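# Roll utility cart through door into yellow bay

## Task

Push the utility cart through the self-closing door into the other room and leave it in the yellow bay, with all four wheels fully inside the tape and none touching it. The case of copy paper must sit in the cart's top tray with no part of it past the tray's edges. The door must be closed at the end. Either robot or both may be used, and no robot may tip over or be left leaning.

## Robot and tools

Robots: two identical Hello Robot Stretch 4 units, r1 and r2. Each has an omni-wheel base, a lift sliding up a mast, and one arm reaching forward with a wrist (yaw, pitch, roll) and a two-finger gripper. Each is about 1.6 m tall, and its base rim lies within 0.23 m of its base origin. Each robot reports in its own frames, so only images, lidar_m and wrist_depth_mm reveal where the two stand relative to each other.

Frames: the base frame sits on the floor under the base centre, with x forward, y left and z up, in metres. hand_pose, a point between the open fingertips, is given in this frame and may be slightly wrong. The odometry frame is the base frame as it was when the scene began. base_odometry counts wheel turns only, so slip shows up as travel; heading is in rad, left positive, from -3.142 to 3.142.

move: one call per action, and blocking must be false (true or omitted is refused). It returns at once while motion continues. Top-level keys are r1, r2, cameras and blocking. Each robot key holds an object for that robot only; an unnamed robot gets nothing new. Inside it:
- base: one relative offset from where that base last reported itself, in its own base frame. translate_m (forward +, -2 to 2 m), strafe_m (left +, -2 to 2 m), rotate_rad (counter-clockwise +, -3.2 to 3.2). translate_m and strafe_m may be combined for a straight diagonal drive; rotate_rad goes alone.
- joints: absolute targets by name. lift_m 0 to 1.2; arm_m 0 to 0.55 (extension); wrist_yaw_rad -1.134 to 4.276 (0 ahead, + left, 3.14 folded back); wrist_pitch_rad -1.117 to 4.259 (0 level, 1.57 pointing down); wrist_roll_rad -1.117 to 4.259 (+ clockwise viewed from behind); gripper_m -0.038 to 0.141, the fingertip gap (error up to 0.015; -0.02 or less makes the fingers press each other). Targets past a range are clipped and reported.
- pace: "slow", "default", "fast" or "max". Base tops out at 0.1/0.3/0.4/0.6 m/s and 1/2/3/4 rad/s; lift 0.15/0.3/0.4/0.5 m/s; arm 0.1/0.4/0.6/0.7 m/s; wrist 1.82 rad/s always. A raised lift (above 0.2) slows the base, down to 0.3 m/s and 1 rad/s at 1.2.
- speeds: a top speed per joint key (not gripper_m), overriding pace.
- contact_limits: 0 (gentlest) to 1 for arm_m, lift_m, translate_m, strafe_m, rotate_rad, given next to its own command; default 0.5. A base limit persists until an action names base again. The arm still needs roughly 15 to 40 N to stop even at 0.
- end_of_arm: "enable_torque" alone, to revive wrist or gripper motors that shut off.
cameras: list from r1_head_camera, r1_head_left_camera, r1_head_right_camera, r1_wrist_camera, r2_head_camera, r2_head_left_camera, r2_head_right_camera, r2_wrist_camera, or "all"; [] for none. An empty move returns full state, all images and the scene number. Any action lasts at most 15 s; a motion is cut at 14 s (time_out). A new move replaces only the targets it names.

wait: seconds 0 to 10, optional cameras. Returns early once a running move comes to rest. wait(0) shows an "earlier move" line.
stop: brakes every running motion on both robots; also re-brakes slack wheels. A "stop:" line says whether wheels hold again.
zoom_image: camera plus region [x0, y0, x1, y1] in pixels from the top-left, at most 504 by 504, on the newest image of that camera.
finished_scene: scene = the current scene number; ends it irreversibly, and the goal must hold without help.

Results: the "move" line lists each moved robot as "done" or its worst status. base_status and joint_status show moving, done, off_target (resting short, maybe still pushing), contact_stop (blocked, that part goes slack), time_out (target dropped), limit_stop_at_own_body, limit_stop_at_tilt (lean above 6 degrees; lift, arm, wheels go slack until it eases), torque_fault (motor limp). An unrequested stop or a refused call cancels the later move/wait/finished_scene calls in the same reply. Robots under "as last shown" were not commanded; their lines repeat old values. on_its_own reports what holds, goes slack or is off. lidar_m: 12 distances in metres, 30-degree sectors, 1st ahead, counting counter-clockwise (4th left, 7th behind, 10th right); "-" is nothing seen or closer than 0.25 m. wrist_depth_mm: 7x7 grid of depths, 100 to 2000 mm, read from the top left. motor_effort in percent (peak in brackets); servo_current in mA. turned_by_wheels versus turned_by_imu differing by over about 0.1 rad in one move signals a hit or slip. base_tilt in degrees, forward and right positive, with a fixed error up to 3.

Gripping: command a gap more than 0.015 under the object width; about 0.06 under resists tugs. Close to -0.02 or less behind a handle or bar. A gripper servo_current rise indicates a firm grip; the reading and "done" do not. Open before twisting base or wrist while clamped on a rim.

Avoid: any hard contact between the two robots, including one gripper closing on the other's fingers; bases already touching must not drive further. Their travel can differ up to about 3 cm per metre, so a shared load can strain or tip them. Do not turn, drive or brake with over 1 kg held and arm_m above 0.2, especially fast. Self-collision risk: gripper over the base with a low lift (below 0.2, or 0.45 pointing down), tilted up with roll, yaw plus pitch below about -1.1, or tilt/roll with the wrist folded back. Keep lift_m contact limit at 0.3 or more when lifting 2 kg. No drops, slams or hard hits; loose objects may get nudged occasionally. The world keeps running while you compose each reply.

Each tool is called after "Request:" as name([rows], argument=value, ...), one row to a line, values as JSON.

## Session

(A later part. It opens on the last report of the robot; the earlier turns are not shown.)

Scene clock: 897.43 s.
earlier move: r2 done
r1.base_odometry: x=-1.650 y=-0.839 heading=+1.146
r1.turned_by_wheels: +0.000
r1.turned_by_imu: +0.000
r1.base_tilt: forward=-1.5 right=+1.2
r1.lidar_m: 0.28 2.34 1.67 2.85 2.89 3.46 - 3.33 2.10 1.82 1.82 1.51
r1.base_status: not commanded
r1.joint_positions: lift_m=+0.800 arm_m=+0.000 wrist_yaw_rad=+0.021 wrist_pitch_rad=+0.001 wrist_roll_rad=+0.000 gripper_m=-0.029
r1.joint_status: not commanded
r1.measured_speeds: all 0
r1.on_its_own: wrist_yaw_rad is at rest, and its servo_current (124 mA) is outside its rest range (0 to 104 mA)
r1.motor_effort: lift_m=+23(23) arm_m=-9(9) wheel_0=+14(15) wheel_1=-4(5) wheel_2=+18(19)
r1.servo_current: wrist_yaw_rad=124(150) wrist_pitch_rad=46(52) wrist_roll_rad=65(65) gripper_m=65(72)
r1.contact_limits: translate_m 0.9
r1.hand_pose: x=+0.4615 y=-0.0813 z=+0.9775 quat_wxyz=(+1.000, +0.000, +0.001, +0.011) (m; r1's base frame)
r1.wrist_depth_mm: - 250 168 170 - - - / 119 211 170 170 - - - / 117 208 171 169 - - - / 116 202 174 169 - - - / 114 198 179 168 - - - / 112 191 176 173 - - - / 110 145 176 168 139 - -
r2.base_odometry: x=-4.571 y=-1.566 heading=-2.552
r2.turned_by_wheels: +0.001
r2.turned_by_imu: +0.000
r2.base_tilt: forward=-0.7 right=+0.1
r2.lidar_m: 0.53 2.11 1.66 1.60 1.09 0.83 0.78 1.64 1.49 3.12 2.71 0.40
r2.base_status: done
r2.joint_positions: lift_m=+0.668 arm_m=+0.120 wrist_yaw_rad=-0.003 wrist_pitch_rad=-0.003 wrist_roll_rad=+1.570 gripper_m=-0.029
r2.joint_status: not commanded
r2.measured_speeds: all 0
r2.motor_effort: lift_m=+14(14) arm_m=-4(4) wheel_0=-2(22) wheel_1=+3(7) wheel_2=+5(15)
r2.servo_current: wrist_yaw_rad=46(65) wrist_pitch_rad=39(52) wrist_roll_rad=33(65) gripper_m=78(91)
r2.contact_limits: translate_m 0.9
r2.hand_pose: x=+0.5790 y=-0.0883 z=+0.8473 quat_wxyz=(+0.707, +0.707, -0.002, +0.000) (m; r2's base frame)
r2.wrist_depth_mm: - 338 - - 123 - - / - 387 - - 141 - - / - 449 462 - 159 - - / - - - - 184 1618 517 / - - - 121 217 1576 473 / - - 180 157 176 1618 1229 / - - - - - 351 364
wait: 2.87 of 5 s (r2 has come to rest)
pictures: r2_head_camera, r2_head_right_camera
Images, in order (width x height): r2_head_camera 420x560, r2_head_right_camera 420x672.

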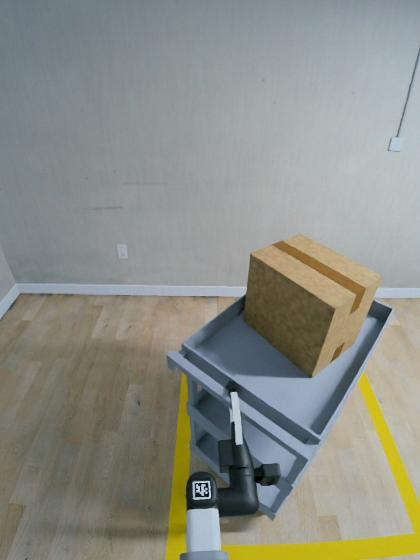

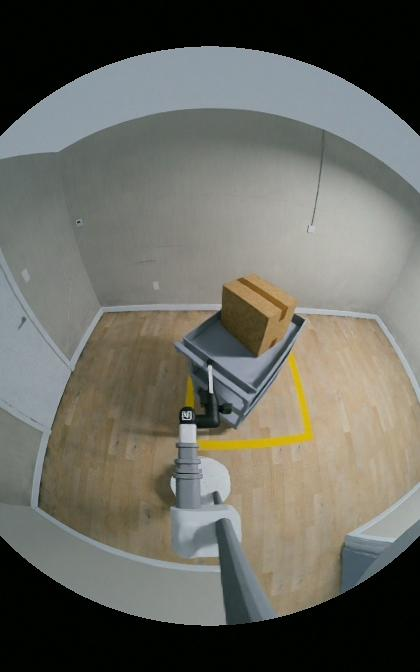

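Request:
move(r2={"base":{"strafe_m":-0.45,"translate_m":-0.12},"contact_limits":{"translate_m":0.9}}, blocking=false)

Request:
wait(seconds=5, cameras=["r2_head_camera","r2_head_right_camera"])

Scene clock: 906.00 s.
move: r2 moving
r1.base_odometry: x=-1.650 y=-0.839 heading=+1.146
r1.turned_by_wheels: +0.000
r1.turned_by_imu: +0.000
r1.base_tilt: forward=-1.5 right=+1.2
r1.lidar_m: 0.32 2.36 1.66 2.89 2.89 3.48 - 3.37 2.05 1.84 1.84 1.51
r1.base_status: not commanded
r1.joint_positions: lift_m=+0.800 arm_m=+0.000 wrist_yaw_rad=+0.021 wrist_pitch_rad=+0.001 wrist_roll_rad=+0.000 gripper_m=-0.029
r1.joint_status: not commanded
r1.measured_speeds: all 0
r1.motor_effort: lift_m=+23(23) arm_m=-8(9) wheel_0=+15(15) wheel_1=-4(4) wheel_2=+19(19)
r1.servo_current: wrist_yaw_rad=143(150) wrist_pitch_rad=39(46) wrist_roll_rad=59(59) gripper_m=65(78)
r1.contact_limits: translate_m 0.9
r1.hand_pose: x=+0.4615 y=-0.0813 z=+0.9775 quat_wxyz=(+1.000, +0.000, +0.001, +0.011) (m; r1's base frame)
r1.wrist_depth_mm: - 251 168 170 - - - / 119 211 169 170 - - - / 117 208 170 169 - - - / 116 204 174 168 - - - / 114 198 179 168 - - - / 111 190 176 174 - - - / 110 145 175 168 139 - -
r2.base_odometry: x=-4.581 y=-1.536 heading=-2.550
r2.turned_by_wheels: +0.002
r2.turned_by_imu: +0.003
r2.base_tilt: forward=-0.6 right=+0.0
r2.lidar_m: 0.56 2.17 1.68 1.64 1.07 0.81 0.78 1.60 1.47 3.05 2.72 0.44
r2.base_status: translate_m moving; strafe_m moving
r2.joint_positions: lift_m=+0.668 arm_m=+0.120 wrist_yaw_rad=+0.009 wrist_pitch_rad=-0.003 wrist_roll_rad=+1.570 gripper_m=-0.029
r2.joint_status: not commanded
r2.measured_speeds: translate_m=-0.031 strafe_m=-0.122 rotate_rad=+0.006 lift_m=+0.000 arm_m=+0.000 wrist_yaw_rad=+0.035 wrist_pitch_rad=+0.000 wrist_roll_rad=+0.000
r2.motor_effort: lift_m=+14(14) arm_m=-3(4) wheel_0=+20(20) wheel_1=-6(11) wheel_2=+13(13)
r2.servo_current: wrist_yaw_rad=65(65) wrist_pitch_rad=39(46) wrist_roll_rad=46(52) gripper_m=85(85)
r2.contact_limits: translate_m 0.9
r2.hand_pose: x=+0.5801 y=-0.0848 z=+0.8473 quat_wxyz=(+0.707, +0.707, +0.002, +0.004) (m; r2's base frame)
r2.wrist_depth_mm: - 338 - - 121 - - / - 387 - - 134 - - / - 445 - - 153 - - / - - - - 177 1576 525 / - - 108 - 213 1618 473 / - - 173 141 176 1576 1229 / - - - - - 353 1098
pictures: none

Scene clock: 908.50 s.
earlier move: r2 done
r1.base_odometry: x=-1.650 y=-0.839 heading=+1.146
r1.turned_by_wheels: +0.000
r1.turned_by_imu: +0.000
r1.base_tilt: forward=-1.5 right=+1.2
r1.lidar_m: 0.29 2.09 1.65 2.87 2.88 3.49 - 3.33 2.09 1.85 1.84 1.47
r1.base_status: not commanded
r1.joint_positions: lift_m=+0.800 arm_m=+0.000 wrist_yaw_rad=+0.021 wrist_pitch_rad=+0.001 wrist_roll_rad=+0.000 gripper_m=-0.029
r1.joint_status: not commanded
r1.measured_speeds: all 0
r1.on_its_own: wrist_yaw_rad is at rest, and its servo_current (117 mA) is outside its rest range (0 to 104 mA)
r1.motor_effort: lift_m=+23(23) arm_m=-9(9) wheel_0=+15(15) wheel_1=-4(4) wheel_2=+19(19)
r1.servo_current: wrist_yaw_rad=117(150) wrist_pitch_rad=39(46) wrist_roll_rad=46(65) gripper_m=72(78)
r1.contact_limits: translate_m 0.9
r1.hand_pose: x=+0.4615 y=-0.0813 z=+0.9775 quat_wxyz=(+1.000, +0.000, +0.001, +0.011) (m; r1's base frame)
r1.wrist_depth_mm: - 250 168 170 - - - / 119 211 169 170 - - - / 117 208 171 169 - - - / 116 203 174 168 - - - / 114 197 436 169 - - - / 112 191 176 173 - - - / 110 145 175 168 139 - -
r2.base_odometry: x=-4.722 y=-1.126 heading=-2.551
r2.turned_by_wheels: -0.001
r2.turned_by_imu: +0.002
r2.base_tilt: forward=-0.6 right=+0.1
r2.lidar_m: 0.52 2.23 2.14 2.07 0.97 0.74 2.13 1.09 1.06 2.66 2.84 0.52
r2.base_status: done
r2.joint_positions: lift_m=+0.668 arm_m=+0.120 wrist_yaw_rad=+0.007 wrist_pitch_rad=-0.003 wrist_roll_rad=+1.570 gripper_m=-0.029
r2.joint_status: not commanded
r2.measured_speeds: all 0
r2.motor_effort: lift_m=+14(14) arm_m=-4(4) wheel_0=+5(25) wheel_1=+0(11) wheel_2=+5(16)
r2.servo_current: wrist_yaw_rad=46(78) wrist_pitch_rad=39(52) wrist_roll_rad=59(65) gripper_m=78(91)
r2.contact_limits: translate_m 0.9
r2.hand_pose: x=+0.5799 y=-0.0854 z=+0.8473 quat_wxyz=(+0.707, +0.707, +0.002, +0.003) (m; r2's base frame)
r2.wrist_depth_mm: - - 144 146 198 699 - / - 404 410 151 205 - - / - 421 421 155 212 788 - / - 452 452 160 219 798 - / - 488 484 166 227 - - / - 508 185 171 176 1618 - / - - - - - 124 484
wait: 2.50 of 5 s (r2 has come to rest)
pictures: r2_head_camera, r2_head_right_camera
Images, in order (width x height): r2_head_camera 420x560, r2_head_right_camera 420x672.

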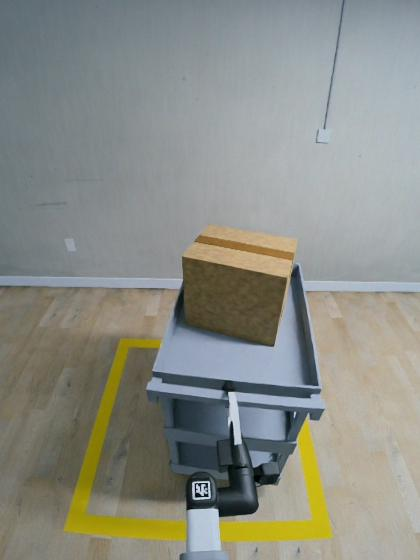

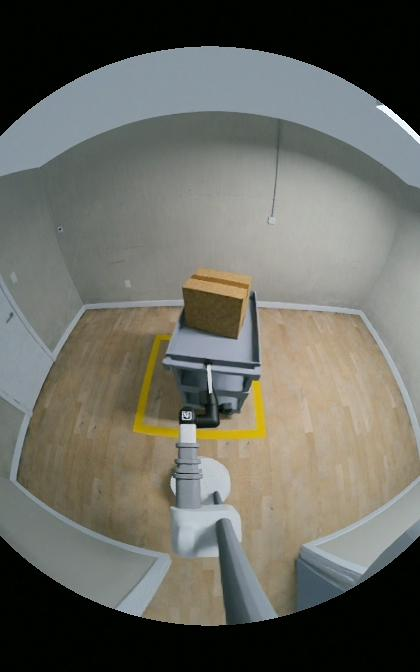

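Request:
move(r2={"base":{"strafe_m":-0.38,"translate_m":0.04},"contact_limits":{"translate_m":0.9}}, blocking=false)

Request:
wait(seconds=5)

Request:
move(r2={"base":{"strafe_m":0.11,"translate_m":0.2},"contact_limits":{"translate_m":0.9}}, blocking=false)

Request:
wait(seconds=5)

Request:
move(r2={"base":{"strafe_m":0.3,"translate_m":-0.03},"contact_limits":{"translate_m":0.9}}, blocking=false)

Request:
wait(seconds=5, cameras=["r2_head_camera","r2_head_right_camera"])

Scene clock: 920.10 s.
move: r2 moving
r1.base_odometry: x=-1.650 y=-0.839 heading=+1.146
r1.turned_by_wheels: +0.000
r1.turned_by_imu: +0.000
r1.base_tilt: forward=-1.6 right=+1.2
r1.lidar_m: 0.31 2.09 1.68 2.87 2.89 3.52 - 3.40 2.10 1.83 1.83 1.50
r1.base_status: not commanded
r1.joint_positions: lift_m=+0.800 arm_m=+0.000 wrist_yaw_rad=+0.021 wrist_pitch_rad=+0.001 wrist_roll_rad=+0.000 gripper_m=-0.029
r1.joint_status: not commanded
r1.measured_speeds: all 0
r1.motor_effort: lift_m=+23(23) arm_m=-8(9) wheel_0=+14(15) wheel_1=-4(4) wheel_2=+19(19)
r1.servo_current: wrist_yaw_rad=117(137) wrist_pitch_rad=39(46) wrist_roll_rad=52(52) gripper_m=72(72)
r1.contact_limits: translate_m 0.9
r1.hand_pose: x=+0.4615 y=-0.0813 z=+0.9775 quat_wxyz=(+1.000, +0.000, +0.001, +0.011) (m; r1's base frame)
r1.wrist_depth_mm: - 250 168 170 - - - / 119 211 169 170 - - - / 118 208 171 169 - - - / 116 204 174 168 - - - / 114 197 179 169 - - - / 112 190 176 173 - - - / 110 145 175 168 139 - -
r2.base_odometry: x=-4.743 y=-1.099 heading=-2.551
r2.turned_by_wheels: +0.000
r2.turned_by_imu: +0.001
r2.base_tilt: forward=-0.7 right=+0.0
r2.lidar_m: 0.53 2.23 2.13 2.10 0.98 0.77 2.15 1.04 1.07 2.62 2.78 0.52
r2.base_status: translate_m moving; strafe_m moving
r2.joint_positions: lift_m=+0.668 arm_m=+0.120 wrist_yaw_rad=+0.007 wrist_pitch_rad=-0.003 wrist_roll_rad=+1.570 gripper_m=-0.029
r2.joint_status: not commanded
r2.measured_speeds: translate_m=+0.014 strafe_m=-0.133 rotate_rad=-0.006 lift_m=+0.000 arm_m=+0.000 wrist_yaw_rad=+0.000 wrist_pitch_rad=+0.000 wrist_roll_rad=+0.000
r2.motor_effort: lift_m=+14(14) arm_m=-2(4) wheel_0=+21(21) wheel_1=-6(9) wheel_2=-7(7)
r2.servo_current: wrist_yaw_rad=52(65) wrist_pitch_rad=39(46) wrist_roll_rad=52(59) gripper_m=85(85)
r2.contact_limits: translate_m 0.9
r2.hand_pose: x=+0.5799 y=-0.0854 z=+0.8473 quat_wxyz=(+0.707, +0.707, +0.002, +0.003) (m; r2's base frame)
r2.wrist_depth_mm: - - 146 199 201 732 - / - 407 407 205 206 - - / - 421 421 156 213 788 - / - 449 445 161 220 809 - / - 480 477 166 226 - - / - 500 183 171 176 1756 - / - - - - - 124 477
pictures: none

Scene clock: 922.27 s.
earlier move: r2 done
r1.base_odometry: x=-1.650 y=-0.839 heading=+1.146
r1.turned_by_wheels: +0.000
r1.turned_by_imu: +0.000
r1.base_tilt: forward=-1.5 right=+1.2
r1.lidar_m: 0.28 2.04 1.68 2.90 2.88 3.49 - 3.37 2.10 1.84 1.84 1.50
r1.base_status: not commanded
r1.joint_positions: lift_m=+0.800 arm_m=+0.000 wrist_yaw_rad=+0.021 wrist_pitch_rad=+0.001 wrist_roll_rad=+0.000 gripper_m=-0.029
r1.joint_status: not commanded
r1.measured_speeds: all 0
r1.on_its_own: wrist_yaw_rad is at rest, and its servo_current (124 mA) is outside its rest range (0 to 104 mA)
r1.motor_effort: lift_m=+23(23) arm_m=-8(9) wheel_0=+15(15) wheel_1=-4(4) wheel_2=+19(19)
r1.servo_current: wrist_yaw_rad=124(143) wrist_pitch_rad=46(46) wrist_roll_rad=46(59) gripper_m=65(72)
r1.contact_limits: translate_m 0.9
r1.hand_pose: x=+0.4615 y=-0.0813 z=+0.9775 quat_wxyz=(+1.000, +0.000, +0.001, +0.011) (m; r1's base frame)
r1.wrist_depth_mm: - 251 169 170 - - - / 119 211 170 169 - - - / 117 208 171 169 - - - / 116 203 174 169 - - - / 114 197 430 168 - - - / 112 191 176 173 - - - / 110 145 175 168 139 - -
r2.base_odometry: x=-4.966 y=-0.832 heading=-2.552
r2.turned_by_wheels: -0.001
r2.turned_by_imu: +0.001
r2.base_tilt: forward=-0.7 right=+0.1
r2.lidar_m: 0.44 0.57 2.52 2.44 1.06 0.97 1.38 0.88 1.17 2.28 2.42 0.57
r2.base_status: done
r2.joint_positions: lift_m=+0.668 arm_m=+0.120 wrist_yaw_rad=+0.006 wrist_pitch_rad=-0.003 wrist_roll_rad=+1.570 gripper_m=-0.029
r2.joint_status: not commanded
r2.measured_speeds: all 0
r2.motor_effort: lift_m=+14(14) arm_m=+4(4) wheel_0=+4(21) wheel_1=-2(9) wheel_2=-6(9)
r2.servo_current: wrist_yaw_rad=59(72) wrist_pitch_rad=46(52) wrist_roll_rad=39(59) gripper_m=78(91)
r2.contact_limits: translate_m 0.9
r2.hand_pose: x=+0.5798 y=-0.0857 z=+0.8473 quat_wxyz=(+0.707, +0.707, +0.001, +0.003) (m; r2's base frame)
r2.wrist_depth_mm: - - - 236 309 312 312 / - - - 220 289 1537 1205 / - - - 206 267 1576 508 / - - - 193 255 715 - / - 452 452 183 238 - - / - 442 185 172 177 - - / - 145 430 - - - -
wait: 2.17 of 5 s (r2 has come to rest)
pictures: none

Scene clock: 922.77 s.
move: r2 moving
r1.base_odometry: x=-1.650 y=-0.839 heading=+1.146
r1.turned_by_wheels: +0.000
r1.turned_by_imu: +0.000
r1.base_tilt: forward=-1.5 right=+1.2
r1.lidar_m: 0.30 2.09 1.68 2.88 2.90 3.50 - 3.38 2.09 1.82 1.85 1.51
r1.base_status: not commanded
r1.joint_positions: lift_m=+0.800 arm_m=+0.000 wrist_yaw_rad=+0.021 wrist_pitch_rad=+0.001 wrist_roll_rad=+0.000 gripper_m=-0.029
r1.joint_status: not commanded
r1.measured_speeds: all 0
r1.motor_effort: lift_m=+23(23) arm_m=-9(9) wheel_0=+14(15) wheel_1=-4(4) wheel_2=+19(19)
r1.servo_current: wrist_yaw_rad=124(150) wrist_pitch_rad=39(46) wrist_roll_rad=46(59) gripper_m=72(72)
r1.contact_limits: translate_m 0.9
r1.hand_pose: x=+0.4615 y=-0.0813 z=+0.9775 quat_wxyz=(+1.000, +0.000, +0.001, +0.011) (m; r1's base frame)
r1.wrist_depth_mm: - 251 168 170 - - - / 119 211 169 169 - - - / 118 208 171 169 - - - / 116 204 174 169 - - - / 114 197 436 169 - - - / 112 191 176 173 - - - / 110 144 175 168 139 - -
r2.base_odometry: x=-4.982 y=-0.864 heading=-2.553
r2.turned_by_wheels: -0.001
r2.turned_by_imu: -0.002
r2.base_tilt: forward=-0.7 right=+0.1
r2.lidar_m: 0.43 0.63 2.50 2.41 1.11 1.00 1.38 0.91 1.23 2.29 2.47 0.58
r2.base_status: translate_m moving; strafe_m moving
r2.joint_positions: lift_m=+0.668 arm_m=+0.120 wrist_yaw_rad=-0.011 wrist_pitch_rad=-0.003 wrist_roll_rad=+1.570 gripper_m=-0.029
r2.joint_status: not commanded
r2.measured_speeds: translate_m=+0.121 strafe_m=+0.067 rotate_rad=+0.004 lift_m=+0.000 arm_m=+0.000 wrist_yaw_rad=-0.033 wrist_pitch_rad=+0.000 wrist_roll_rad=+0.000
r2.motor_effort: lift_m=+14(14) arm_m=+3(4) wheel_0=+1(13) wheel_1=+11(11) wheel_2=-22(22)
r2.servo_current: wrist_yaw_rad=72(72) wrist_pitch_rad=39(46) wrist_roll_rad=52(52) gripper_m=85(85)
r2.contact_limits: translate_m 0.9
r2.hand_pose: x=+0.5783 y=-0.0905 z=+0.8473 quat_wxyz=(+0.707, +0.707, -0.005, -0.003) (m; r2's base frame)
r2.wrist_depth_mm: - - - 251 317 322 1078 / - - - 229 306 1576 1205 / - - - 211 272 1618 504 / - - - 194 256 699 - / - 452 452 181 237 809 - / - 439 183 167 171 - - / - 424 421 - - - -
pictures: none

Scene clock: 924.37 s.
earlier move: r2 done
r1.base_odometry: x=-1.650 y=-0.839 heading=+1.146
r1.turned_by_wheels: +0.000
r1.turned_by_imu: +0.000
r1.base_tilt: forward=-1.5 right=+1.3
r1.lidar_m: 0.30 2.28 1.66 2.86 2.88 3.48 - 3.34 2.11 1.83 1.84 1.50
r1.base_status: not commanded
r1.joint_positions: lift_m=+0.800 arm_m=+0.000 wrist_yaw_rad=+0.021 wrist_pitch_rad=+0.001 wrist_roll_rad=+0.000 gripper_m=-0.029
r1.joint_status: not commanded
r1.measured_speeds: all 0
r1.on_its_own: wrist_yaw_rad is at rest, and its servo_current (111 mA) is outside its rest range (0 to 104 mA)
r1.motor_effort: lift_m=+23(23) arm_m=-9(9) wheel_0=+15(15) wheel_1=-4(4) wheel_2=+19(19)
r1.servo_current: wrist_yaw_rad=111(150) wrist_pitch_rad=39(46) wrist_roll_rad=39(65) gripper_m=65(78)
r1.contact_limits: translate_m 0.9
r1.hand_pose: x=+0.4615 y=-0.0813 z=+0.9775 quat_wxyz=(+1.000, +0.000, +0.001, +0.011) (m; r1's base frame)
r1.wrist_depth_mm: - 251 169 170 - - - / 119 211 169 169 - - - / 117 208 170 169 - - - / 116 202 175 168 - - - / 114 197 430 169 - - - / 112 190 176 173 - - - / 110 145 175 168 139 - -
r2.base_odometry: x=-5.071 y=-1.035 heading=-2.552
r2.turned_by_wheels: +0.001
r2.turned_by_imu: -0.023
r2.base_tilt: forward=-0.7 right=+0.1
r2.lidar_m: 0.46 0.69 2.37 2.32 1.36 1.06 1.94 1.07 1.44 2.39 2.51 0.58
r2.base_status: done
r2.joint_positions: lift_m=+0.668 arm_m=+0.120 wrist_yaw_rad=-0.003 wrist_pitch_rad=-0.003 wrist_roll_rad=+1.570 gripper_m=-0.029
r2.joint_status: not commanded
r2.measured_speeds: all 0
r2.motor_effort: lift_m=+14(14) arm_m=+4(4) wheel_0=+2(13) wheel_1=+1(11) wheel_2=-2(26)
r2.servo_current: wrist_yaw_rad=52(85) wrist_pitch_rad=33(46) wrist_roll_rad=46(59) gripper_m=78(85)
r2.contact_limits: translate_m 0.9
r2.hand_pose: x=+0.5790 y=-0.0883 z=+0.8473 quat_wxyz=(+0.707, +0.707, -0.002, +0.000) (m; r2's base frame)
r2.wrist_depth_mm: - - - 233 309 309 309 / - - - 218 282 1430 1281 / - - - 204 265 1397 500 / - - 455 191 253 759 - / - 455 455 182 236 - - / - 445 186 171 177 - - / - 144 436 - - - -
wait: 1.60 of 5 s (r2 has come to rest)
pictures: none

Scene clock: 924.87 s.
move: r2 moving
r1.base_odometry: x=-1.650 y=-0.839 heading=+1.146
r1.turned_by_wheels: +0.000
r1.turned_by_imu: +0.000
r1.base_tilt: forward=-1.5 right=+1.2
r1.lidar_m: 0.30 2.28 1.68 2.87 2.91 3.45 - 3.35 2.08 1.82 1.85 1.48
r1.base_status: not commanded
r1.joint_positions: lift_m=+0.800 arm_m=+0.000 wrist_yaw_rad=+0.021 wrist_pitch_rad=+0.001 wrist_roll_rad=+0.000 gripper_m=-0.029
r1.joint_status: not commanded
r1.measured_speeds: all 0
r1.motor_effort: lift_m=+23(23) arm_m=-9(9) wheel_0=+15(15) wheel_1=-4(5) wheel_2=+19(19)
r1.servo_current: wrist_yaw_rad=143(150) wrist_pitch_rad=46(46) wrist_roll_rad=46(59) gripper_m=72(72)
r1.contact_limits: translate_m 0.9
r1.hand_pose: x=+0.4615 y=-0.0813 z=+0.9775 quat_wxyz=(+1.000, +0.000, +0.001, +0.011) (m; r1's base frame)
r1.wrist_depth_mm: - 251 168 170 - - - / 119 211 169 170 - - - / 118 208 171 169 - - - / 116 202 175 169 - - - / 114 196 179 169 - - - / 112 191 176 173 - - - / 110 145 175 168 139 - -
r2.base_odometry: x=-5.050 y=-1.061 heading=-2.553
r2.turned_by_wheels: -0.001
r2.turned_by_imu: -0.002
r2.base_tilt: forward=-0.7 right=+0.1
r2.lidar_m: 0.45 1.97 2.35 2.28 1.35 1.04 2.17 1.13 1.47 2.41 2.50 0.55
r2.base_status: translate_m moving; strafe_m moving
r2.joint_positions: lift_m=+0.668 arm_m=+0.120 wrist_yaw_rad=-0.010 wrist_pitch_rad=-0.003 wrist_roll_rad=+1.570 gripper_m=-0.029
r2.joint_status: not commanded
r2.measured_speeds: translate_m=-0.015 strafe_m=+0.134 rotate_rad=+0.005 lift_m=+0.000 arm_m=+0.000 wrist_yaw_rad=-0.008 wrist_pitch_rad=+0.000 wrist_roll_rad=+0.000
r2.motor_effort: lift_m=+14(14) arm_m=+4(4) wheel_0=-22(22) wheel_1=+8(9) wheel_2=+1(6)
r2.servo_current: wrist_yaw_rad=65(65) wrist_pitch_rad=46(46) wrist_roll_rad=46(65) gripper_m=85(85)
r2.contact_limits: translate_m 0.9
r2.hand_pose: x=+0.5784 y=-0.0902 z=+0.8473 quat_wxyz=(+0.707, +0.707, -0.004, -0.003) (m; r2's base frame)
r2.wrist_depth_mm: - - - 231 307 307 312 / - - - 216 279 1464 1281 / - - - 202 264 1430 539 / - - 459 190 253 759 - / - 455 449 181 236 798 - / - 445 186 170 177 - - / - 153 433 - - - -
pictures: none

Scene clock: 926.77 s.
earlier move: r2 done
r1.base_odometry: x=-1.650 y=-0.839 heading=+1.146
r1.turned_by_wheels: +0.000
r1.turned_by_imu: +0.000
r1.base_tilt: forward=-1.5 right=+1.2
r1.lidar_m: 0.30 2.31 1.67 2.88 2.89 3.50 - 3.39 2.11 1.83 1.84 1.50
r1.base_status: not commanded
r1.joint_positions: lift_m=+0.800 arm_m=+0.000 wrist_yaw_rad=+0.021 wrist_pitch_rad=+0.001 wrist_roll_rad=+0.000 gripper_m=-0.029
r1.joint_status: not commanded
r1.measured_speeds: all 0
r1.on_its_own: wrist_yaw_rad is at rest, and its servo_current (111 mA) is outside its rest range (0 to 104 mA)
r1.motor_effort: lift_m=+23(23) arm_m=-9(9) wheel_0=+14(15) wheel_1=-4(5) wheel_2=+19(19)
r1.servo_current: wrist_yaw_rad=111(150) wrist_pitch_rad=39(52) wrist_roll_rad=33(65) gripper_m=65(78)
r1.contact_limits: translate_m 0.9
r1.hand_pose: x=+0.4615 y=-0.0813 z=+0.9775 quat_wxyz=(+1.000, +0.000, +0.001, +0.011) (m; r1's base frame)
r1.wrist_depth_mm: - 251 168 170 - - - / 119 211 169 169 - - - / 117 208 170 169 - - - / 116 202 174 168 - - - / 114 198 179 168 - - - / 112 191 176 174 - - - / 110 145 175 168 139 - -
r2.base_odometry: x=-4.880 y=-1.267 heading=-2.551
r2.turned_by_wheels: +0.001
r2.turned_by_imu: -0.001
r2.base_tilt: forward=-0.6 right=+0.1
r2.lidar_m: 0.53 1.96 2.10 2.01 1.31 0.97 0.96 1.24 1.37 2.69 2.61 0.53
r2.base_status: done
r2.joint_positions: lift_m=+0.668 arm_m=+0.120 wrist_yaw_rad=-0.001 wrist_pitch_rad=-0.003 wrist_roll_rad=+1.570 gripper_m=-0.029
r2.joint_status: not commanded
r2.measured_speeds: all 0
r2.motor_effort: lift_m=+14(14) arm_m=+4(4) wheel_0=-4(22) wheel_1=+0(9) wheel_2=+7(10)
r2.servo_current: wrist_yaw_rad=46(72) wrist_pitch_rad=39(52) wrist_roll_rad=52(65) gripper_m=85(91)
r2.contact_limits: translate_m 0.9
r2.hand_pose: x=+0.5791 y=-0.0879 z=+0.8473 quat_wxyz=(+0.707, +0.707, -0.001, +0.000) (m; r2's base frame)
r2.wrist_depth_mm: - - - 153 208 1397 - / - 413 410 211 212 788 - / - 427 424 160 217 798 - / - 449 452 165 222 820 - / - 480 477 168 228 - - / - 500 185 172 176 - - / - - - - - 1464 492
wait: 1.90 of 5 s (r2 has come to rest)
pictures: r2_head_camera, r2_head_right_camera
Images, in order (width x height): r2_head_camera 420x560, r2_head_right_camera 420x672.

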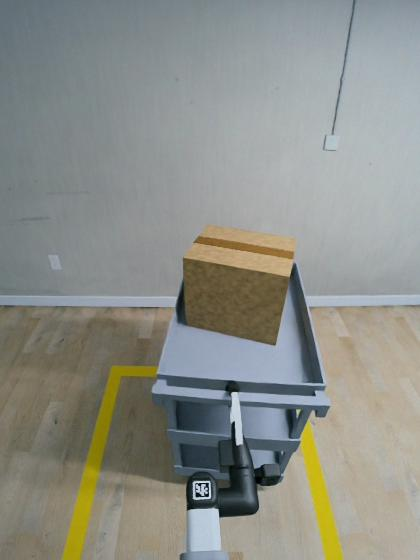

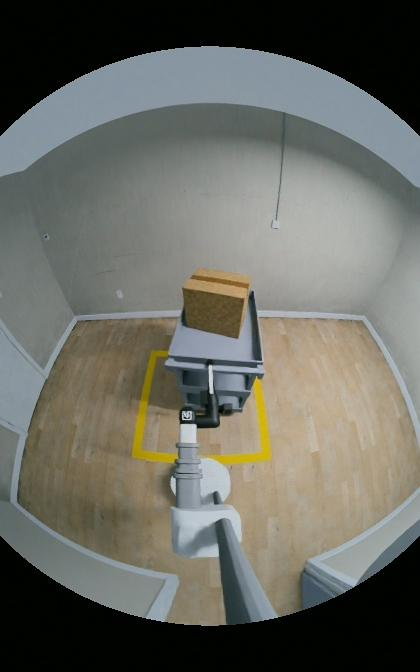

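Request:
move(r2={"base":{"strafe_m":0.01,"translate_m":-0.14},"contact_limits":{"translate_m":0.9}}, blocking=false)

Request:
wait(seconds=5, cameras=["r2_head_camera","r2_head_right_camera"])

Scene clock: 935.47 s.
move: r2 moving
r1.base_odometry: x=-1.650 y=-0.839 heading=+1.146
r1.turned_by_wheels: +0.000
r1.turned_by_imu: +0.000
r1.base_tilt: forward=-1.5 right=+1.2
r1.lidar_m: 0.29 2.27 1.68 2.87 2.91 3.46 - 3.38 2.08 1.83 1.84 1.51
r1.base_status: not commanded
r1.joint_positions: lift_m=+0.800 arm_m=+0.000 wrist_yaw_rad=+0.021 wrist_pitch_rad=+0.001 wrist_roll_rad=+0.000 gripper_m=-0.029
r1.joint_status: not commanded
r1.measured_speeds: all 0
r1.motor_effort: lift_m=+23(23) arm_m=-9(9) wheel_0=+14(15) wheel_1=-4(4) wheel_2=+19(19)
r1.servo_current: wrist_yaw_rad=117(143) wrist_pitch_rad=39(46) wrist_roll_rad=46(52) gripper_m=59(78)
r1.contact_limits: translate_m 0.9
r1.hand_pose: x=+0.4615 y=-0.0813 z=+0.9775 quat_wxyz=(+1.000, +0.000, +0.001, +0.011) (m; r1's base frame)
r1.wrist_depth_mm: - 251 168 170 - - - / 118 211 169 170 - - - / 118 208 171 169 - - - / 116 203 174 169 - - - / 114 198 179 169 - - - / 112 191 176 173 - - - / 110 145 175 168 139 - -
r2.base_odometry: x=-4.852 y=-1.252 heading=-2.551
r2.turned_by_wheels: +0.000
r2.turned_by_imu: +0.001
r2.base_tilt: forward=-0.6 right=+0.1
r2.lidar_m: 0.53 1.99 2.09 2.02 1.25 0.94 0.94 1.22 1.36 2.68 2.63 0.53
r2.base_status: translate_m moving; strafe_m moving
r2.joint_positions: lift_m=+0.668 arm_m=+0.120 wrist_yaw_rad=+0.002 wrist_pitch_rad=-0.003 wrist_roll_rad=+1.570 gripper_m=-0.029
r2.joint_status: not commanded
r2.measured_speeds: translate_m=-0.122 strafe_m=+0.009 rotate_rad=+0.001 lift_m=+0.000 arm_m=+0.000 wrist_yaw_rad=+0.019 wrist_pitch_rad=+0.000 wrist_roll_rad=+0.000
r2.motor_effort: lift_m=+14(14) arm_m=-5(5) wheel_0=-8(12) wheel_1=-9(9) wheel_2=+18(20)
r2.servo_current: wrist_yaw_rad=52(52) wrist_pitch_rad=39(46) wrist_roll_rad=46(59) gripper_m=85(85)
r2.contact_limits: translate_m 0.9
r2.hand_pose: x=+0.5795 y=-0.0868 z=+0.8473 quat_wxyz=(+0.707, +0.707, +0.000, +0.002) (m; r2's base frame)
r2.wrist_depth_mm: - - - 150 203 - - / - 410 404 206 208 - - / - 421 424 158 215 778 - / - 452 449 163 221 809 - / - 488 480 169 229 - - / - 508 187 172 176 - - / - - - - - 1499 480
pictures: none

Scene clock: 936.77 s.
earlier move: r2 done
r1.base_odometry: x=-1.650 y=-0.839 heading=+1.146
r1.turned_by_wheels: +0.000
r1.turned_by_imu: +0.000
r1.base_tilt: forward=-1.5 right=+1.2
r1.lidar_m: 0.31 2.19 1.67 2.87 2.89 3.45 - 3.39 2.10 1.83 1.83 1.53
r1.base_status: not commanded
r1.joint_positions: lift_m=+0.800 arm_m=+0.000 wrist_yaw_rad=+0.021 wrist_pitch_rad=+0.001 wrist_roll_rad=+0.000 gripper_m=-0.029
r1.joint_status: not commanded
r1.measured_speeds: all 0
r1.on_its_own: wrist_yaw_rad is at rest, and its servo_current (130 mA) is outside its rest range (0 to 104 mA)
r1.motor_effort: lift_m=+23(23) arm_m=-9(9) wheel_0=+14(15) wheel_1=-4(4) wheel_2=+19(19)
r1.servo_current: wrist_yaw_rad=130(150) wrist_pitch_rad=39(46) wrist_roll_rad=46(72) gripper_m=65(78)
r1.contact_limits: translate_m 0.9
r1.hand_pose: x=+0.4615 y=-0.0813 z=+0.9775 quat_wxyz=(+1.000, +0.000, +0.001, +0.011) (m; r1's base frame)
r1.wrist_depth_mm: - 251 168 170 - - - / 119 210 169 169 - - - / 118 208 171 169 - - - / 116 202 174 169 - - - / 114 198 178 169 - - - / 112 191 176 174 - - - / 110 145 175 168 139 - -
r2.base_odometry: x=-4.758 y=-1.198 heading=-2.551
r2.turned_by_wheels: +0.000
r2.turned_by_imu: +0.001
r2.base_tilt: forward=-0.7 right=+0.0
r2.lidar_m: 0.54 2.12 2.05 2.02 1.07 0.80 0.86 1.19 1.15 2.69 2.76 0.52
r2.base_status: done
r2.joint_positions: lift_m=+0.668 arm_m=+0.120 wrist_yaw_rad=+0.006 wrist_pitch_rad=-0.003 wrist_roll_rad=+1.570 gripper_m=-0.029
r2.joint_status: not commanded
r2.measured_speeds: all 0
r2.motor_effort: lift_m=+14(14) arm_m=-4(5) wheel_0=+3(12) wheel_1=-2(10) wheel_2=+6(21)
r2.servo_current: wrist_yaw_rad=59(59) wrist_pitch_rad=46(46) wrist_roll_rad=39(59) gripper_m=85(85)
r2.contact_limits: translate_m 0.9
r2.hand_pose: x=+0.5798 y=-0.0858 z=+0.8473 quat_wxyz=(+0.707, +0.707, +0.001, +0.003) (m; r2's base frame)
r2.wrist_depth_mm: - - - 143 196 732 - / - 402 402 148 203 - - / - 421 421 152 210 778 - / - 455 455 160 218 788 - / - 488 488 165 226 - - / - - 186 171 175 1661 517 / - - - - - 1430 469
wait: 1.30 of 5 s (r2 has come to rest)
pictures: r2_head_camera, r2_head_right_camera
Images, in order (width x height): r2_head_camera 420x560, r2_head_right_camera 420x672.

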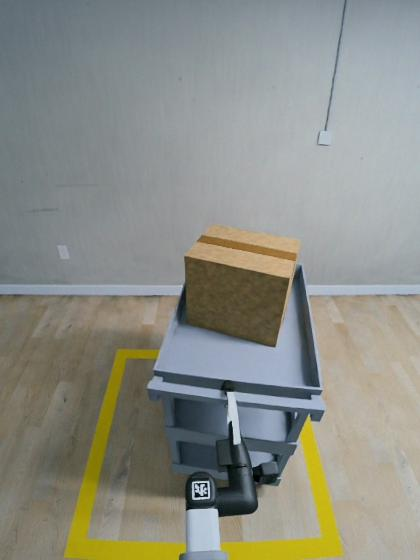

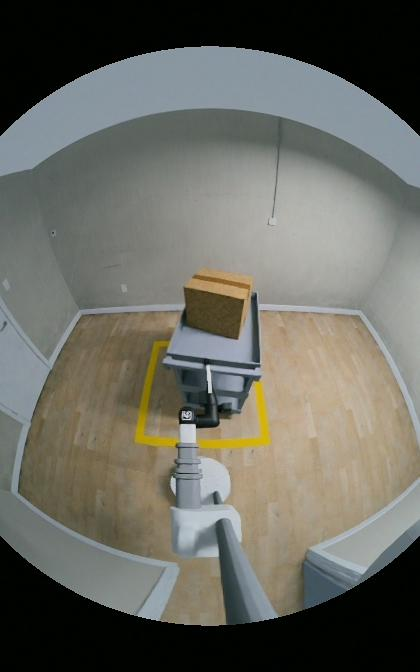

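Request:
move(r2={"joints":{"gripper_m":0.1}}, blocking=false)

Request:
wait(seconds=2)

Request:
move(r2={"base":{"translate_m":-0.3}}, blocking=false)

Request:
wait(seconds=4, cameras=["r2_head_camera"])

Request:
move(r2={"base":{"strafe_m":-0.7}}, blocking=false)

Request:
wait(seconds=5, cameras=["r2_head_left_camera","r2_head_camera"])

Scene clock: 945.43 s.
move: r2 moving
r1.base_odometry: x=-1.650 y=-0.839 heading=+1.146
r1.turned_by_wheels: +0.000
r1.turned_by_imu: +0.000
r1.base_tilt: forward=-1.5 right=+1.2
r1.lidar_m: 0.29 2.18 1.67 2.87 2.88 3.49 - 3.36 2.11 1.82 1.85 1.50
r1.base_status: not commanded
r1.joint_positions: lift_m=+0.800 arm_m=+0.000 wrist_yaw_rad=+0.021 wrist_pitch_rad=+0.001 wrist_roll_rad=+0.000 gripper_m=-0.029
r1.joint_status: not commanded
r1.measured_speeds: all 0
r1.motor_effort: lift_m=+23(23) arm_m=-9(9) wheel_0=+14(15) wheel_1=-4(4) wheel_2=+19(19)
r1.servo_current: wrist_yaw_rad=130(143) wrist_pitch_rad=39(46) wrist_roll_rad=46(59) gripper_m=72(72)
r1.contact_limits: translate_m 0.9
r1.hand_pose: x=+0.4615 y=-0.0813 z=+0.9775 quat_wxyz=(+1.000, +0.000, +0.001, +0.011) (m; r1's base frame)
r1.wrist_depth_mm: - 250 169 170 - - - / 119 211 169 170 - - - / 118 208 171 170 - - - / 116 203 174 169 - - - / 114 197 179 169 - - - / 112 191 177 173 - - - / 110 145 176 168 139 - -
r2.base_odometry: x=-4.758 y=-1.198 heading=-2.551
r2.turned_by_wheels: +0.000
r2.turned_by_imu: +0.000
r2.base_tilt: forward=-0.7 right=+0.0
r2.lidar_m: 0.53 2.14 2.09 2.00 1.10 0.80 0.86 1.17 1.18 2.71 2.80 0.53
r2.base_status: not commanded
r2.joint_positions: lift_m=+0.668 arm_m=+0.120 wrist_yaw_rad=+0.006 wrist_pitch_rad=-0.003 wrist_roll_rad=+1.570 gripper_m=-0.003
r2.joint_status: gripper_m moving
r2.measured_speeds: all 0
r2.motor_effort: lift_m=+14(14) arm_m=-5(5) wheel_0=+3(3) wheel_1=-3(3) wheel_2=+6(6)
r2.servo_current: wrist_yaw_rad=46(65) wrist_pitch_rad=39(46) wrist_roll_rad=46(52) gripper_m=72(104)
r2.contact_limits: translate_m 0.9
r2.hand_pose: x=+0.5798 y=-0.0858 z=+0.8473 quat_wxyz=(+0.707, +0.707, +0.001, +0.003) (m; r2's base frame)
r2.wrist_depth_mm: - - - 147 200 - - / - 404 410 152 206 - - / - 427 424 156 213 788 - / - 459 455 164 221 798 - / - 492 496 169 229 - - / - - 189 176 171 1661 - / - - - - - - 473
pictures: none

Scene clock: 946.93 s.
earlier move: r2 done
r1.base_odometry: x=-1.650 y=-0.839 heading=+1.146
r1.turned_by_wheels: +0.000
r1.turned_by_imu: +0.000
r1.base_tilt: forward=-1.5 right=+1.2
r1.lidar_m: 0.28 2.18 1.65 2.87 2.90 3.47 - 3.37 2.11 1.83 1.82 1.52
r1.base_status: not commanded
r1.joint_positions: lift_m=+0.800 arm_m=+0.000 wrist_yaw_rad=+0.021 wrist_pitch_rad=+0.001 wrist_roll_rad=+0.000 gripper_m=-0.029
r1.joint_status: not commanded
r1.measured_speeds: all 0
r1.on_its_own: wrist_yaw_rad is at rest, and its servo_current (130 mA) is outside its rest range (0 to 104 mA)
r1.motor_effort: lift_m=+23(23) arm_m=-9(9) wheel_0=+14(15) wheel_1=-4(4) wheel_2=+19(19)
r1.servo_current: wrist_yaw_rad=130(143) wrist_pitch_rad=46(52) wrist_roll_rad=39(65) gripper_m=72(78)
r1.contact_limits: translate_m 0.9
r1.hand_pose: x=+0.4615 y=-0.0813 z=+0.9775 quat_wxyz=(+1.000, +0.000, +0.001, +0.011) (m; r1's base frame)
r1.wrist_depth_mm: - 250 169 170 - - - / 119 211 169 170 - - - / 117 208 170 169 - - - / 116 202 173 169 - - - / 114 198 179 169 - - - / 112 191 176 173 - - - / 110 145 175 169 139 - -
r2.base_odometry: x=-4.758 y=-1.198 heading=-2.551
r2.turned_by_wheels: +0.000
r2.turned_by_imu: +0.000
r2.base_tilt: forward=-0.6 right=+0.1
r2.lidar_m: 0.54 2.10 2.10 2.03 1.07 0.79 0.85 1.15 1.18 2.70 2.78 0.55
r2.base_status: not commanded
r2.joint_positions: lift_m=+0.668 arm_m=+0.120 wrist_yaw_rad=+0.003 wrist_pitch_rad=-0.002 wrist_roll_rad=+1.570 gripper_m=+0.100
r2.joint_status: all done
r2.measured_speeds: all 0
r2.motor_effort: lift_m=+15(15) arm_m=-4(5) wheel_0=+3(3) wheel_1=-2(3) wheel_2=+4(6)
r2.servo_current: wrist_yaw_rad=46(65) wrist_pitch_rad=39(46) wrist_roll_rad=39(59) gripper_m=59(130)
r2.contact_limits: translate_m 0.9
r2.hand_pose: x=+0.5796 y=-0.0866 z=+0.8470 quat_wxyz=(+0.707, +0.707, +0.000, +0.002) (m; r2's base frame)
r2.wrist_depth_mm: - - - 212 213 759 - / - 415 413 220 220 - - / - 433 427 225 227 809 - / - 466 459 235 233 - - / - 496 488 240 241 - - / - 521 189 186 187 - - / - - - - - 1708 469
wait: 1.50 of 2 s (r2 has come to rest)
pictures: none

Scene clock: 947.43 s.
move: r2 moving
r1.base_odometry: x=-1.650 y=-0.839 heading=+1.146
r1.turned_by_wheels: +0.000
r1.turned_by_imu: +0.000
r1.base_tilt: forward=-1.5 right=+1.2
r1.lidar_m: 0.29 2.15 1.69 2.86 2.90 3.47 - 3.35 2.11 1.83 1.85 1.51
r1.base_status: not commanded
r1.joint_positions: lift_m=+0.800 arm_m=+0.000 wrist_yaw_rad=+0.021 wrist_pitch_rad=+0.001 wrist_roll_rad=+0.000 gripper_m=-0.029
r1.joint_status: not commanded
r1.measured_speeds: all 0
r1.motor_effort: lift_m=+23(23) arm_m=-9(9) wheel_0=+14(15) wheel_1=-4(5) wheel_2=+19(19)
r1.servo_current: wrist_yaw_rad=156(156) wrist_pitch_rad=39(46) wrist_roll_rad=72(72) gripper_m=65(72)
r1.contact_limits: translate_m 0.9
r1.hand_pose: x=+0.4615 y=-0.0813 z=+0.9775 quat_wxyz=(+1.000, +0.000, +0.001, +0.011) (m; r1's base frame)
r1.wrist_depth_mm: - 252 168 170 - - - / 118 211 170 169 - - - / 118 208 171 169 - - - / 116 203 174 169 - - - / 114 197 178 169 - - - / 112 191 176 174 - - - / 110 145 175 168 139 - -
r2.base_odometry: x=-4.732 y=-1.180 heading=-2.551
r2.turned_by_wheels: +0.000
r2.turned_by_imu: +0.000
r2.base_tilt: forward=-0.7 right=+0.1
r2.lidar_m: 0.58 2.15 2.09 2.01 1.04 0.77 0.82 1.14 1.12 2.69 2.83 0.57
r2.base_status: translate_m moving
r2.joint_positions: lift_m=+0.668 arm_m=+0.120 wrist_yaw_rad=+0.003 wrist_pitch_rad=-0.002 wrist_roll_rad=+1.570 gripper_m=+0.100
r2.joint_status: not commanded
r2.measured_speeds: translate_m=-0.122 strafe_m=+0.001 rotate_rad=+0.002 lift_m=+0.000 arm_m=+0.000 wrist_yaw_rad=+0.000 wrist_pitch_rad=+0.000 wrist_roll_rad=+0.000
r2.motor_effort: lift_m=+15(15) arm_m=-4(5) wheel_0=-8(8) wheel_1=-8(9) wheel_2=+12(13)
r2.servo_current: wrist_yaw_rad=52(65) wrist_pitch_rad=33(46) wrist_roll_rad=46(52) gripper_m=52(59)
r2.hand_pose: x=+0.5796 y=-0.0866 z=+0.8470 quat_wxyz=(+0.707, +0.707, +0.000, +0.002) (m; r2's base frame)
r2.wrist_depth_mm: - - - 237 238 788 - / - 455 445 244 247 798 - / - 462 459 252 254 - - / - 488 492 259 263 - - / - 535 521 268 271 - - / - 172 191 216 187 - - / - - - - - - 477
pictures: none

Scene clock: 949.40 s.
earlier move: r2 done
r1.base_odometry: x=-1.650 y=-0.839 heading=+1.146
r1.turned_by_wheels: +0.000
r1.turned_by_imu: +0.000
r1.base_tilt: forward=-1.5 right=+1.3
r1.lidar_m: 0.30 1.89 1.66 2.87 2.89 3.48 - 3.36 2.08 1.82 1.86 1.50
r1.base_status: not commanded
r1.joint_positions: lift_m=+0.800 arm_m=+0.000 wrist_yaw_rad=+0.021 wrist_pitch_rad=+0.001 wrist_roll_rad=+0.000 gripper_m=-0.029
r1.joint_status: not commanded
r1.measured_speeds: all 0
r1.on_its_own: wrist_yaw_rad is at rest, and its servo_current (137 mA) is outside its rest range (0 to 104 mA)
r1.motor_effort: lift_m=+23(23) arm_m=-9(9) wheel_0=+14(15) wheel_1=-4(5) wheel_2=+19(19)
r1.servo_current: wrist_yaw_rad=137(156) wrist_pitch_rad=39(52) wrist_roll_rad=46(72) gripper_m=72(78)
r1.contact_limits: translate_m 0.9
r1.hand_pose: x=+0.4615 y=-0.0813 z=+0.9775 quat_wxyz=(+1.000, +0.000, +0.001, +0.011) (m; r1's base frame)
r1.wrist_depth_mm: - 252 168 170 - - - / 118 211 169 169 - - - / 118 208 171 170 - - - / 116 203 174 169 - - - / 114 197 430 168 - - - / 112 191 177 173 - - - / 110 145 175 169 140 - -
r2.base_odometry: x=-4.509 y=-1.031 heading=-2.551
r2.turned_by_wheels: +0.000
r2.turned_by_imu: +0.000
r2.base_tilt: forward=-0.6 right=+0.1
r2.lidar_m: 0.82 2.44 2.11 1.74 0.68 0.51 - 1.07 0.95 2.27 2.83 0.83
r2.base_status: done
r2.joint_positions: lift_m=+0.668 arm_m=+0.120 wrist_yaw_rad=+0.003 wrist_pitch_rad=-0.002 wrist_roll_rad=+1.570 gripper_m=+0.100
r2.joint_status: not commanded
r2.measured_speeds: all 0
r2.motor_effort: lift_m=+15(15) arm_m=-4(5) wheel_0=-2(11) wheel_1=-3(9) wheel_2=+4(14)
r2.servo_current: wrist_yaw_rad=46(65) wrist_pitch_rad=46(52) wrist_roll_rad=52(65) gripper_m=59(65)
r2.hand_pose: x=+0.5796 y=-0.0866 z=+0.8470 quat_wxyz=(+0.707, +0.707, +0.000, +0.002) (m; r2's base frame)
r2.wrist_depth_mm: - - - - - 1661 1160 / - - - 496 - - 500 / - - 732 521 - - 517 / - - 759 535 - 535 530 / - - 798 554 - 554 554 / - - 190 564 184 580 1078 / - - - - - 1708 1098
wait: 1.97 of 4 s (r2 has come to rest)
pictures: r2_head_camera
Images, in order (width x height): r2_head_camera 420x560.

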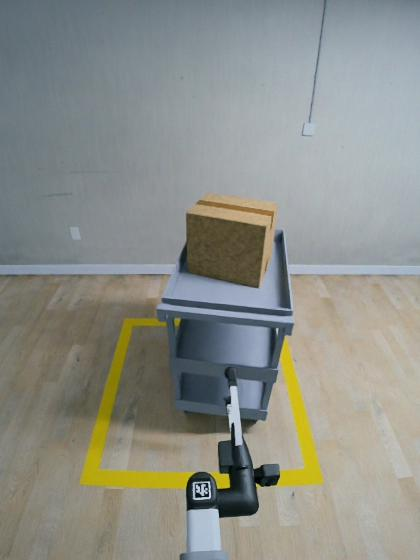

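Scene clock: 949.90 s.
move: r2 moving
r1.base_odometry: x=-1.650 y=-0.839 heading=+1.146
r1.turned_by_wheels: +0.000
r1.turned_by_imu: +0.000
r1.base_tilt: forward=-1.5 right=+1.2
r1.lidar_m: 0.29 1.88 1.68 2.89 2.91 3.48 - 3.36 2.09 1.83 1.83 1.48
r1.base_status: not commanded
r1.joint_positions: lift_m=+0.800 arm_m=+0.000 wrist_yaw_rad=+0.021 wrist_pitch_rad=+0.001 wrist_roll_rad=+0.000 gripper_m=-0.029
r1.joint_status: not commanded
r1.measured_speeds: all 0
r1.motor_effort: lift_m=+23(23) arm_m=-9(9) wheel_0=+15(15) wheel_1=-4(4) wheel_2=+19(19)
r1.servo_current: wrist_yaw_rad=124(143) wrist_pitch_rad=46(46) wrist_roll_rad=46(52) gripper_m=72(78)
r1.contact_limits: translate_m 0.9
r1.hand_pose: x=+0.4615 y=-0.0813 z=+0.9775 quat_wxyz=(+1.000, +0.000, +0.001, +0.011) (m; r1's base frame)
r1.wrist_depth_mm: - 251 169 170 - - - / 119 211 169 169 - - - / 117 208 171 169 - - - / 116 202 175 169 - - - / 114 198 179 169 - - - / 112 191 176 173 - - - / 110 145 175 168 139 - -
r2.base_odometry: x=-4.529 y=-1.001 heading=-2.551
r2.turned_by_wheels: +0.000
r2.turned_by_imu: +0.000
r2.base_tilt: forward=-0.7 right=+0.1
r2.lidar_m: 0.81 2.45 2.13 1.73 0.68 0.54 - 1.04 0.91 2.25 2.81 0.84
r2.base_status: strafe_m moving
r2.joint_positions: lift_m=+0.668 arm_m=+0.120 wrist_yaw_rad=+0.003 wrist_pitch_rad=-0.002 wrist_roll_rad=+1.570 gripper_m=+0.100
r2.joint_status: not commanded
r2.measured_speeds: translate_m=-0.001 strafe_m=-0.140 rotate_rad=+0.004 lift_m=+0.000 arm_m=+0.000 wrist_yaw_rad=+0.000 wrist_pitch_rad=+0.000 wrist_roll_rad=+0.000
r2.motor_effort: lift_m=+15(15) arm_m=-4(4) wheel_0=+10(13) wheel_1=-11(11) wheel_2=+0(3)
r2.servo_current: wrist_yaw_rad=52(52) wrist_pitch_rad=39(52) wrist_roll_rad=52(59) gripper_m=52(59)
r2.hand_pose: x=+0.5796 y=-0.0866 z=+0.8470 quat_wxyz=(+0.707, +0.707, +0.000, +0.002) (m; r2's base frame)
r2.wrist_depth_mm: - - - - - 1661 1160 / - - - 442 - 1537 504 / - - 715 508 - - 508 / - - 732 525 - 525 530 / - - 788 549 - 544 544 / - - 192 559 192 564 1060 / - - - - - 1756 -
pictures: none

Scene clock: 953.07 s.
earlier move: r2 done
r1.base_odometry: x=-1.650 y=-0.839 heading=+1.146
r1.turned_by_wheels: +0.000
r1.turned_by_imu: +0.000
r1.base_tilt: forward=-1.6 right=+1.2
r1.lidar_m: 0.31 1.77 1.68 2.88 2.90 3.48 - 3.38 2.10 1.83 1.84 1.50
r1.base_status: not commanded
r1.joint_positions: lift_m=+0.800 arm_m=+0.000 wrist_yaw_rad=+0.021 wrist_pitch_rad=+0.001 wrist_roll_rad=+0.000 gripper_m=-0.029
r1.joint_status: not commanded
r1.measured_speeds: all 0
r1.on_its_own: wrist_yaw_rad is at rest, and its servo_current (130 mA) is outside its rest range (0 to 104 mA)
r1.motor_effort: lift_m=+23(23) arm_m=-9(9) wheel_0=+15(15) wheel_1=-4(4) wheel_2=+18(19)
r1.servo_current: wrist_yaw_rad=130(143) wrist_pitch_rad=46(52) wrist_roll_rad=46(78) gripper_m=72(78)
r1.contact_limits: translate_m 0.9
r1.hand_pose: x=+0.4615 y=-0.0813 z=+0.9775 quat_wxyz=(+1.000, +0.000, +0.001, +0.011) (m; r1's base frame)
r1.wrist_depth_mm: - 251 169 170 - - - / 118 211 169 169 - - - / 117 208 171 169 - - - / 116 203 175 169 - - - / 114 197 179 168 - - - / 112 191 176 173 - - - / 110 145 176 168 139 - -
r2.base_odometry: x=-4.898 y=-0.450 heading=-2.551
r2.turned_by_wheels: +0.000
r2.turned_by_imu: +0.001
r2.base_tilt: forward=-0.7 right=+0.1
r2.lidar_m: 1.26 0.87 2.85 1.80 1.04 4.10 0.52 0.52 0.79 1.99 2.10 2.36
r2.base_status: done
r2.joint_positions: lift_m=+0.668 arm_m=+0.120 wrist_yaw_rad=+0.003 wrist_pitch_rad=-0.002 wrist_roll_rad=+1.570 gripper_m=+0.100
r2.joint_status: not commanded
r2.measured_speeds: all 0
r2.motor_effort: lift_m=+15(15) arm_m=-4(5) wheel_0=+2(15) wheel_1=-2(12) wheel_2=+0(3)
r2.servo_current: wrist_yaw_rad=46(65) wrist_pitch_rad=39(52) wrist_roll_rad=52(59) gripper_m=52(59)
r2.hand_pose: x=+0.5796 y=-0.0866 z=+0.8470 quat_wxyz=(+0.707, +0.707, +0.000, +0.002) (m; r2's base frame)
r2.wrist_depth_mm: - - - - - 1661 1138 / - - - - - 1661 1182 / - - - - - 1708 1182 / - - - - - 1708 1182 / - - - - - 1708 1182 / - - 189 - 184 1464 1138 / - - - - - 1756 946
wait: 3.17 of 5 s (r2 has come to rest)
pictures: r2_head_camera, r2_head_left_camera
Images, in order (width x height): r2_head_camera 420x560, r2_head_left_camera 420x672.

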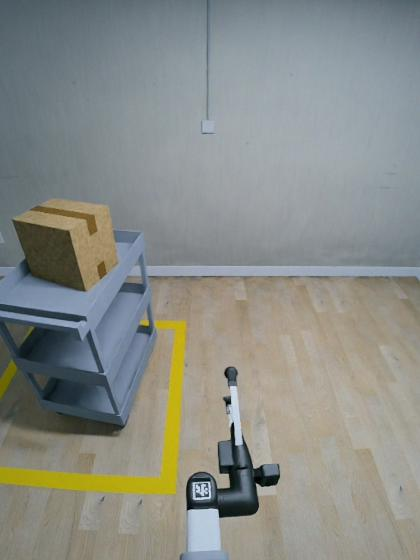

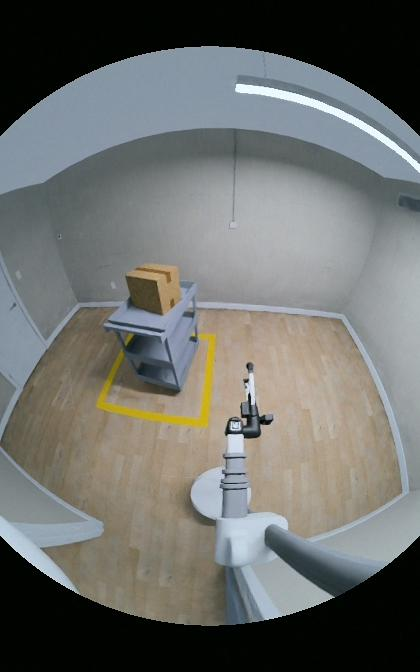

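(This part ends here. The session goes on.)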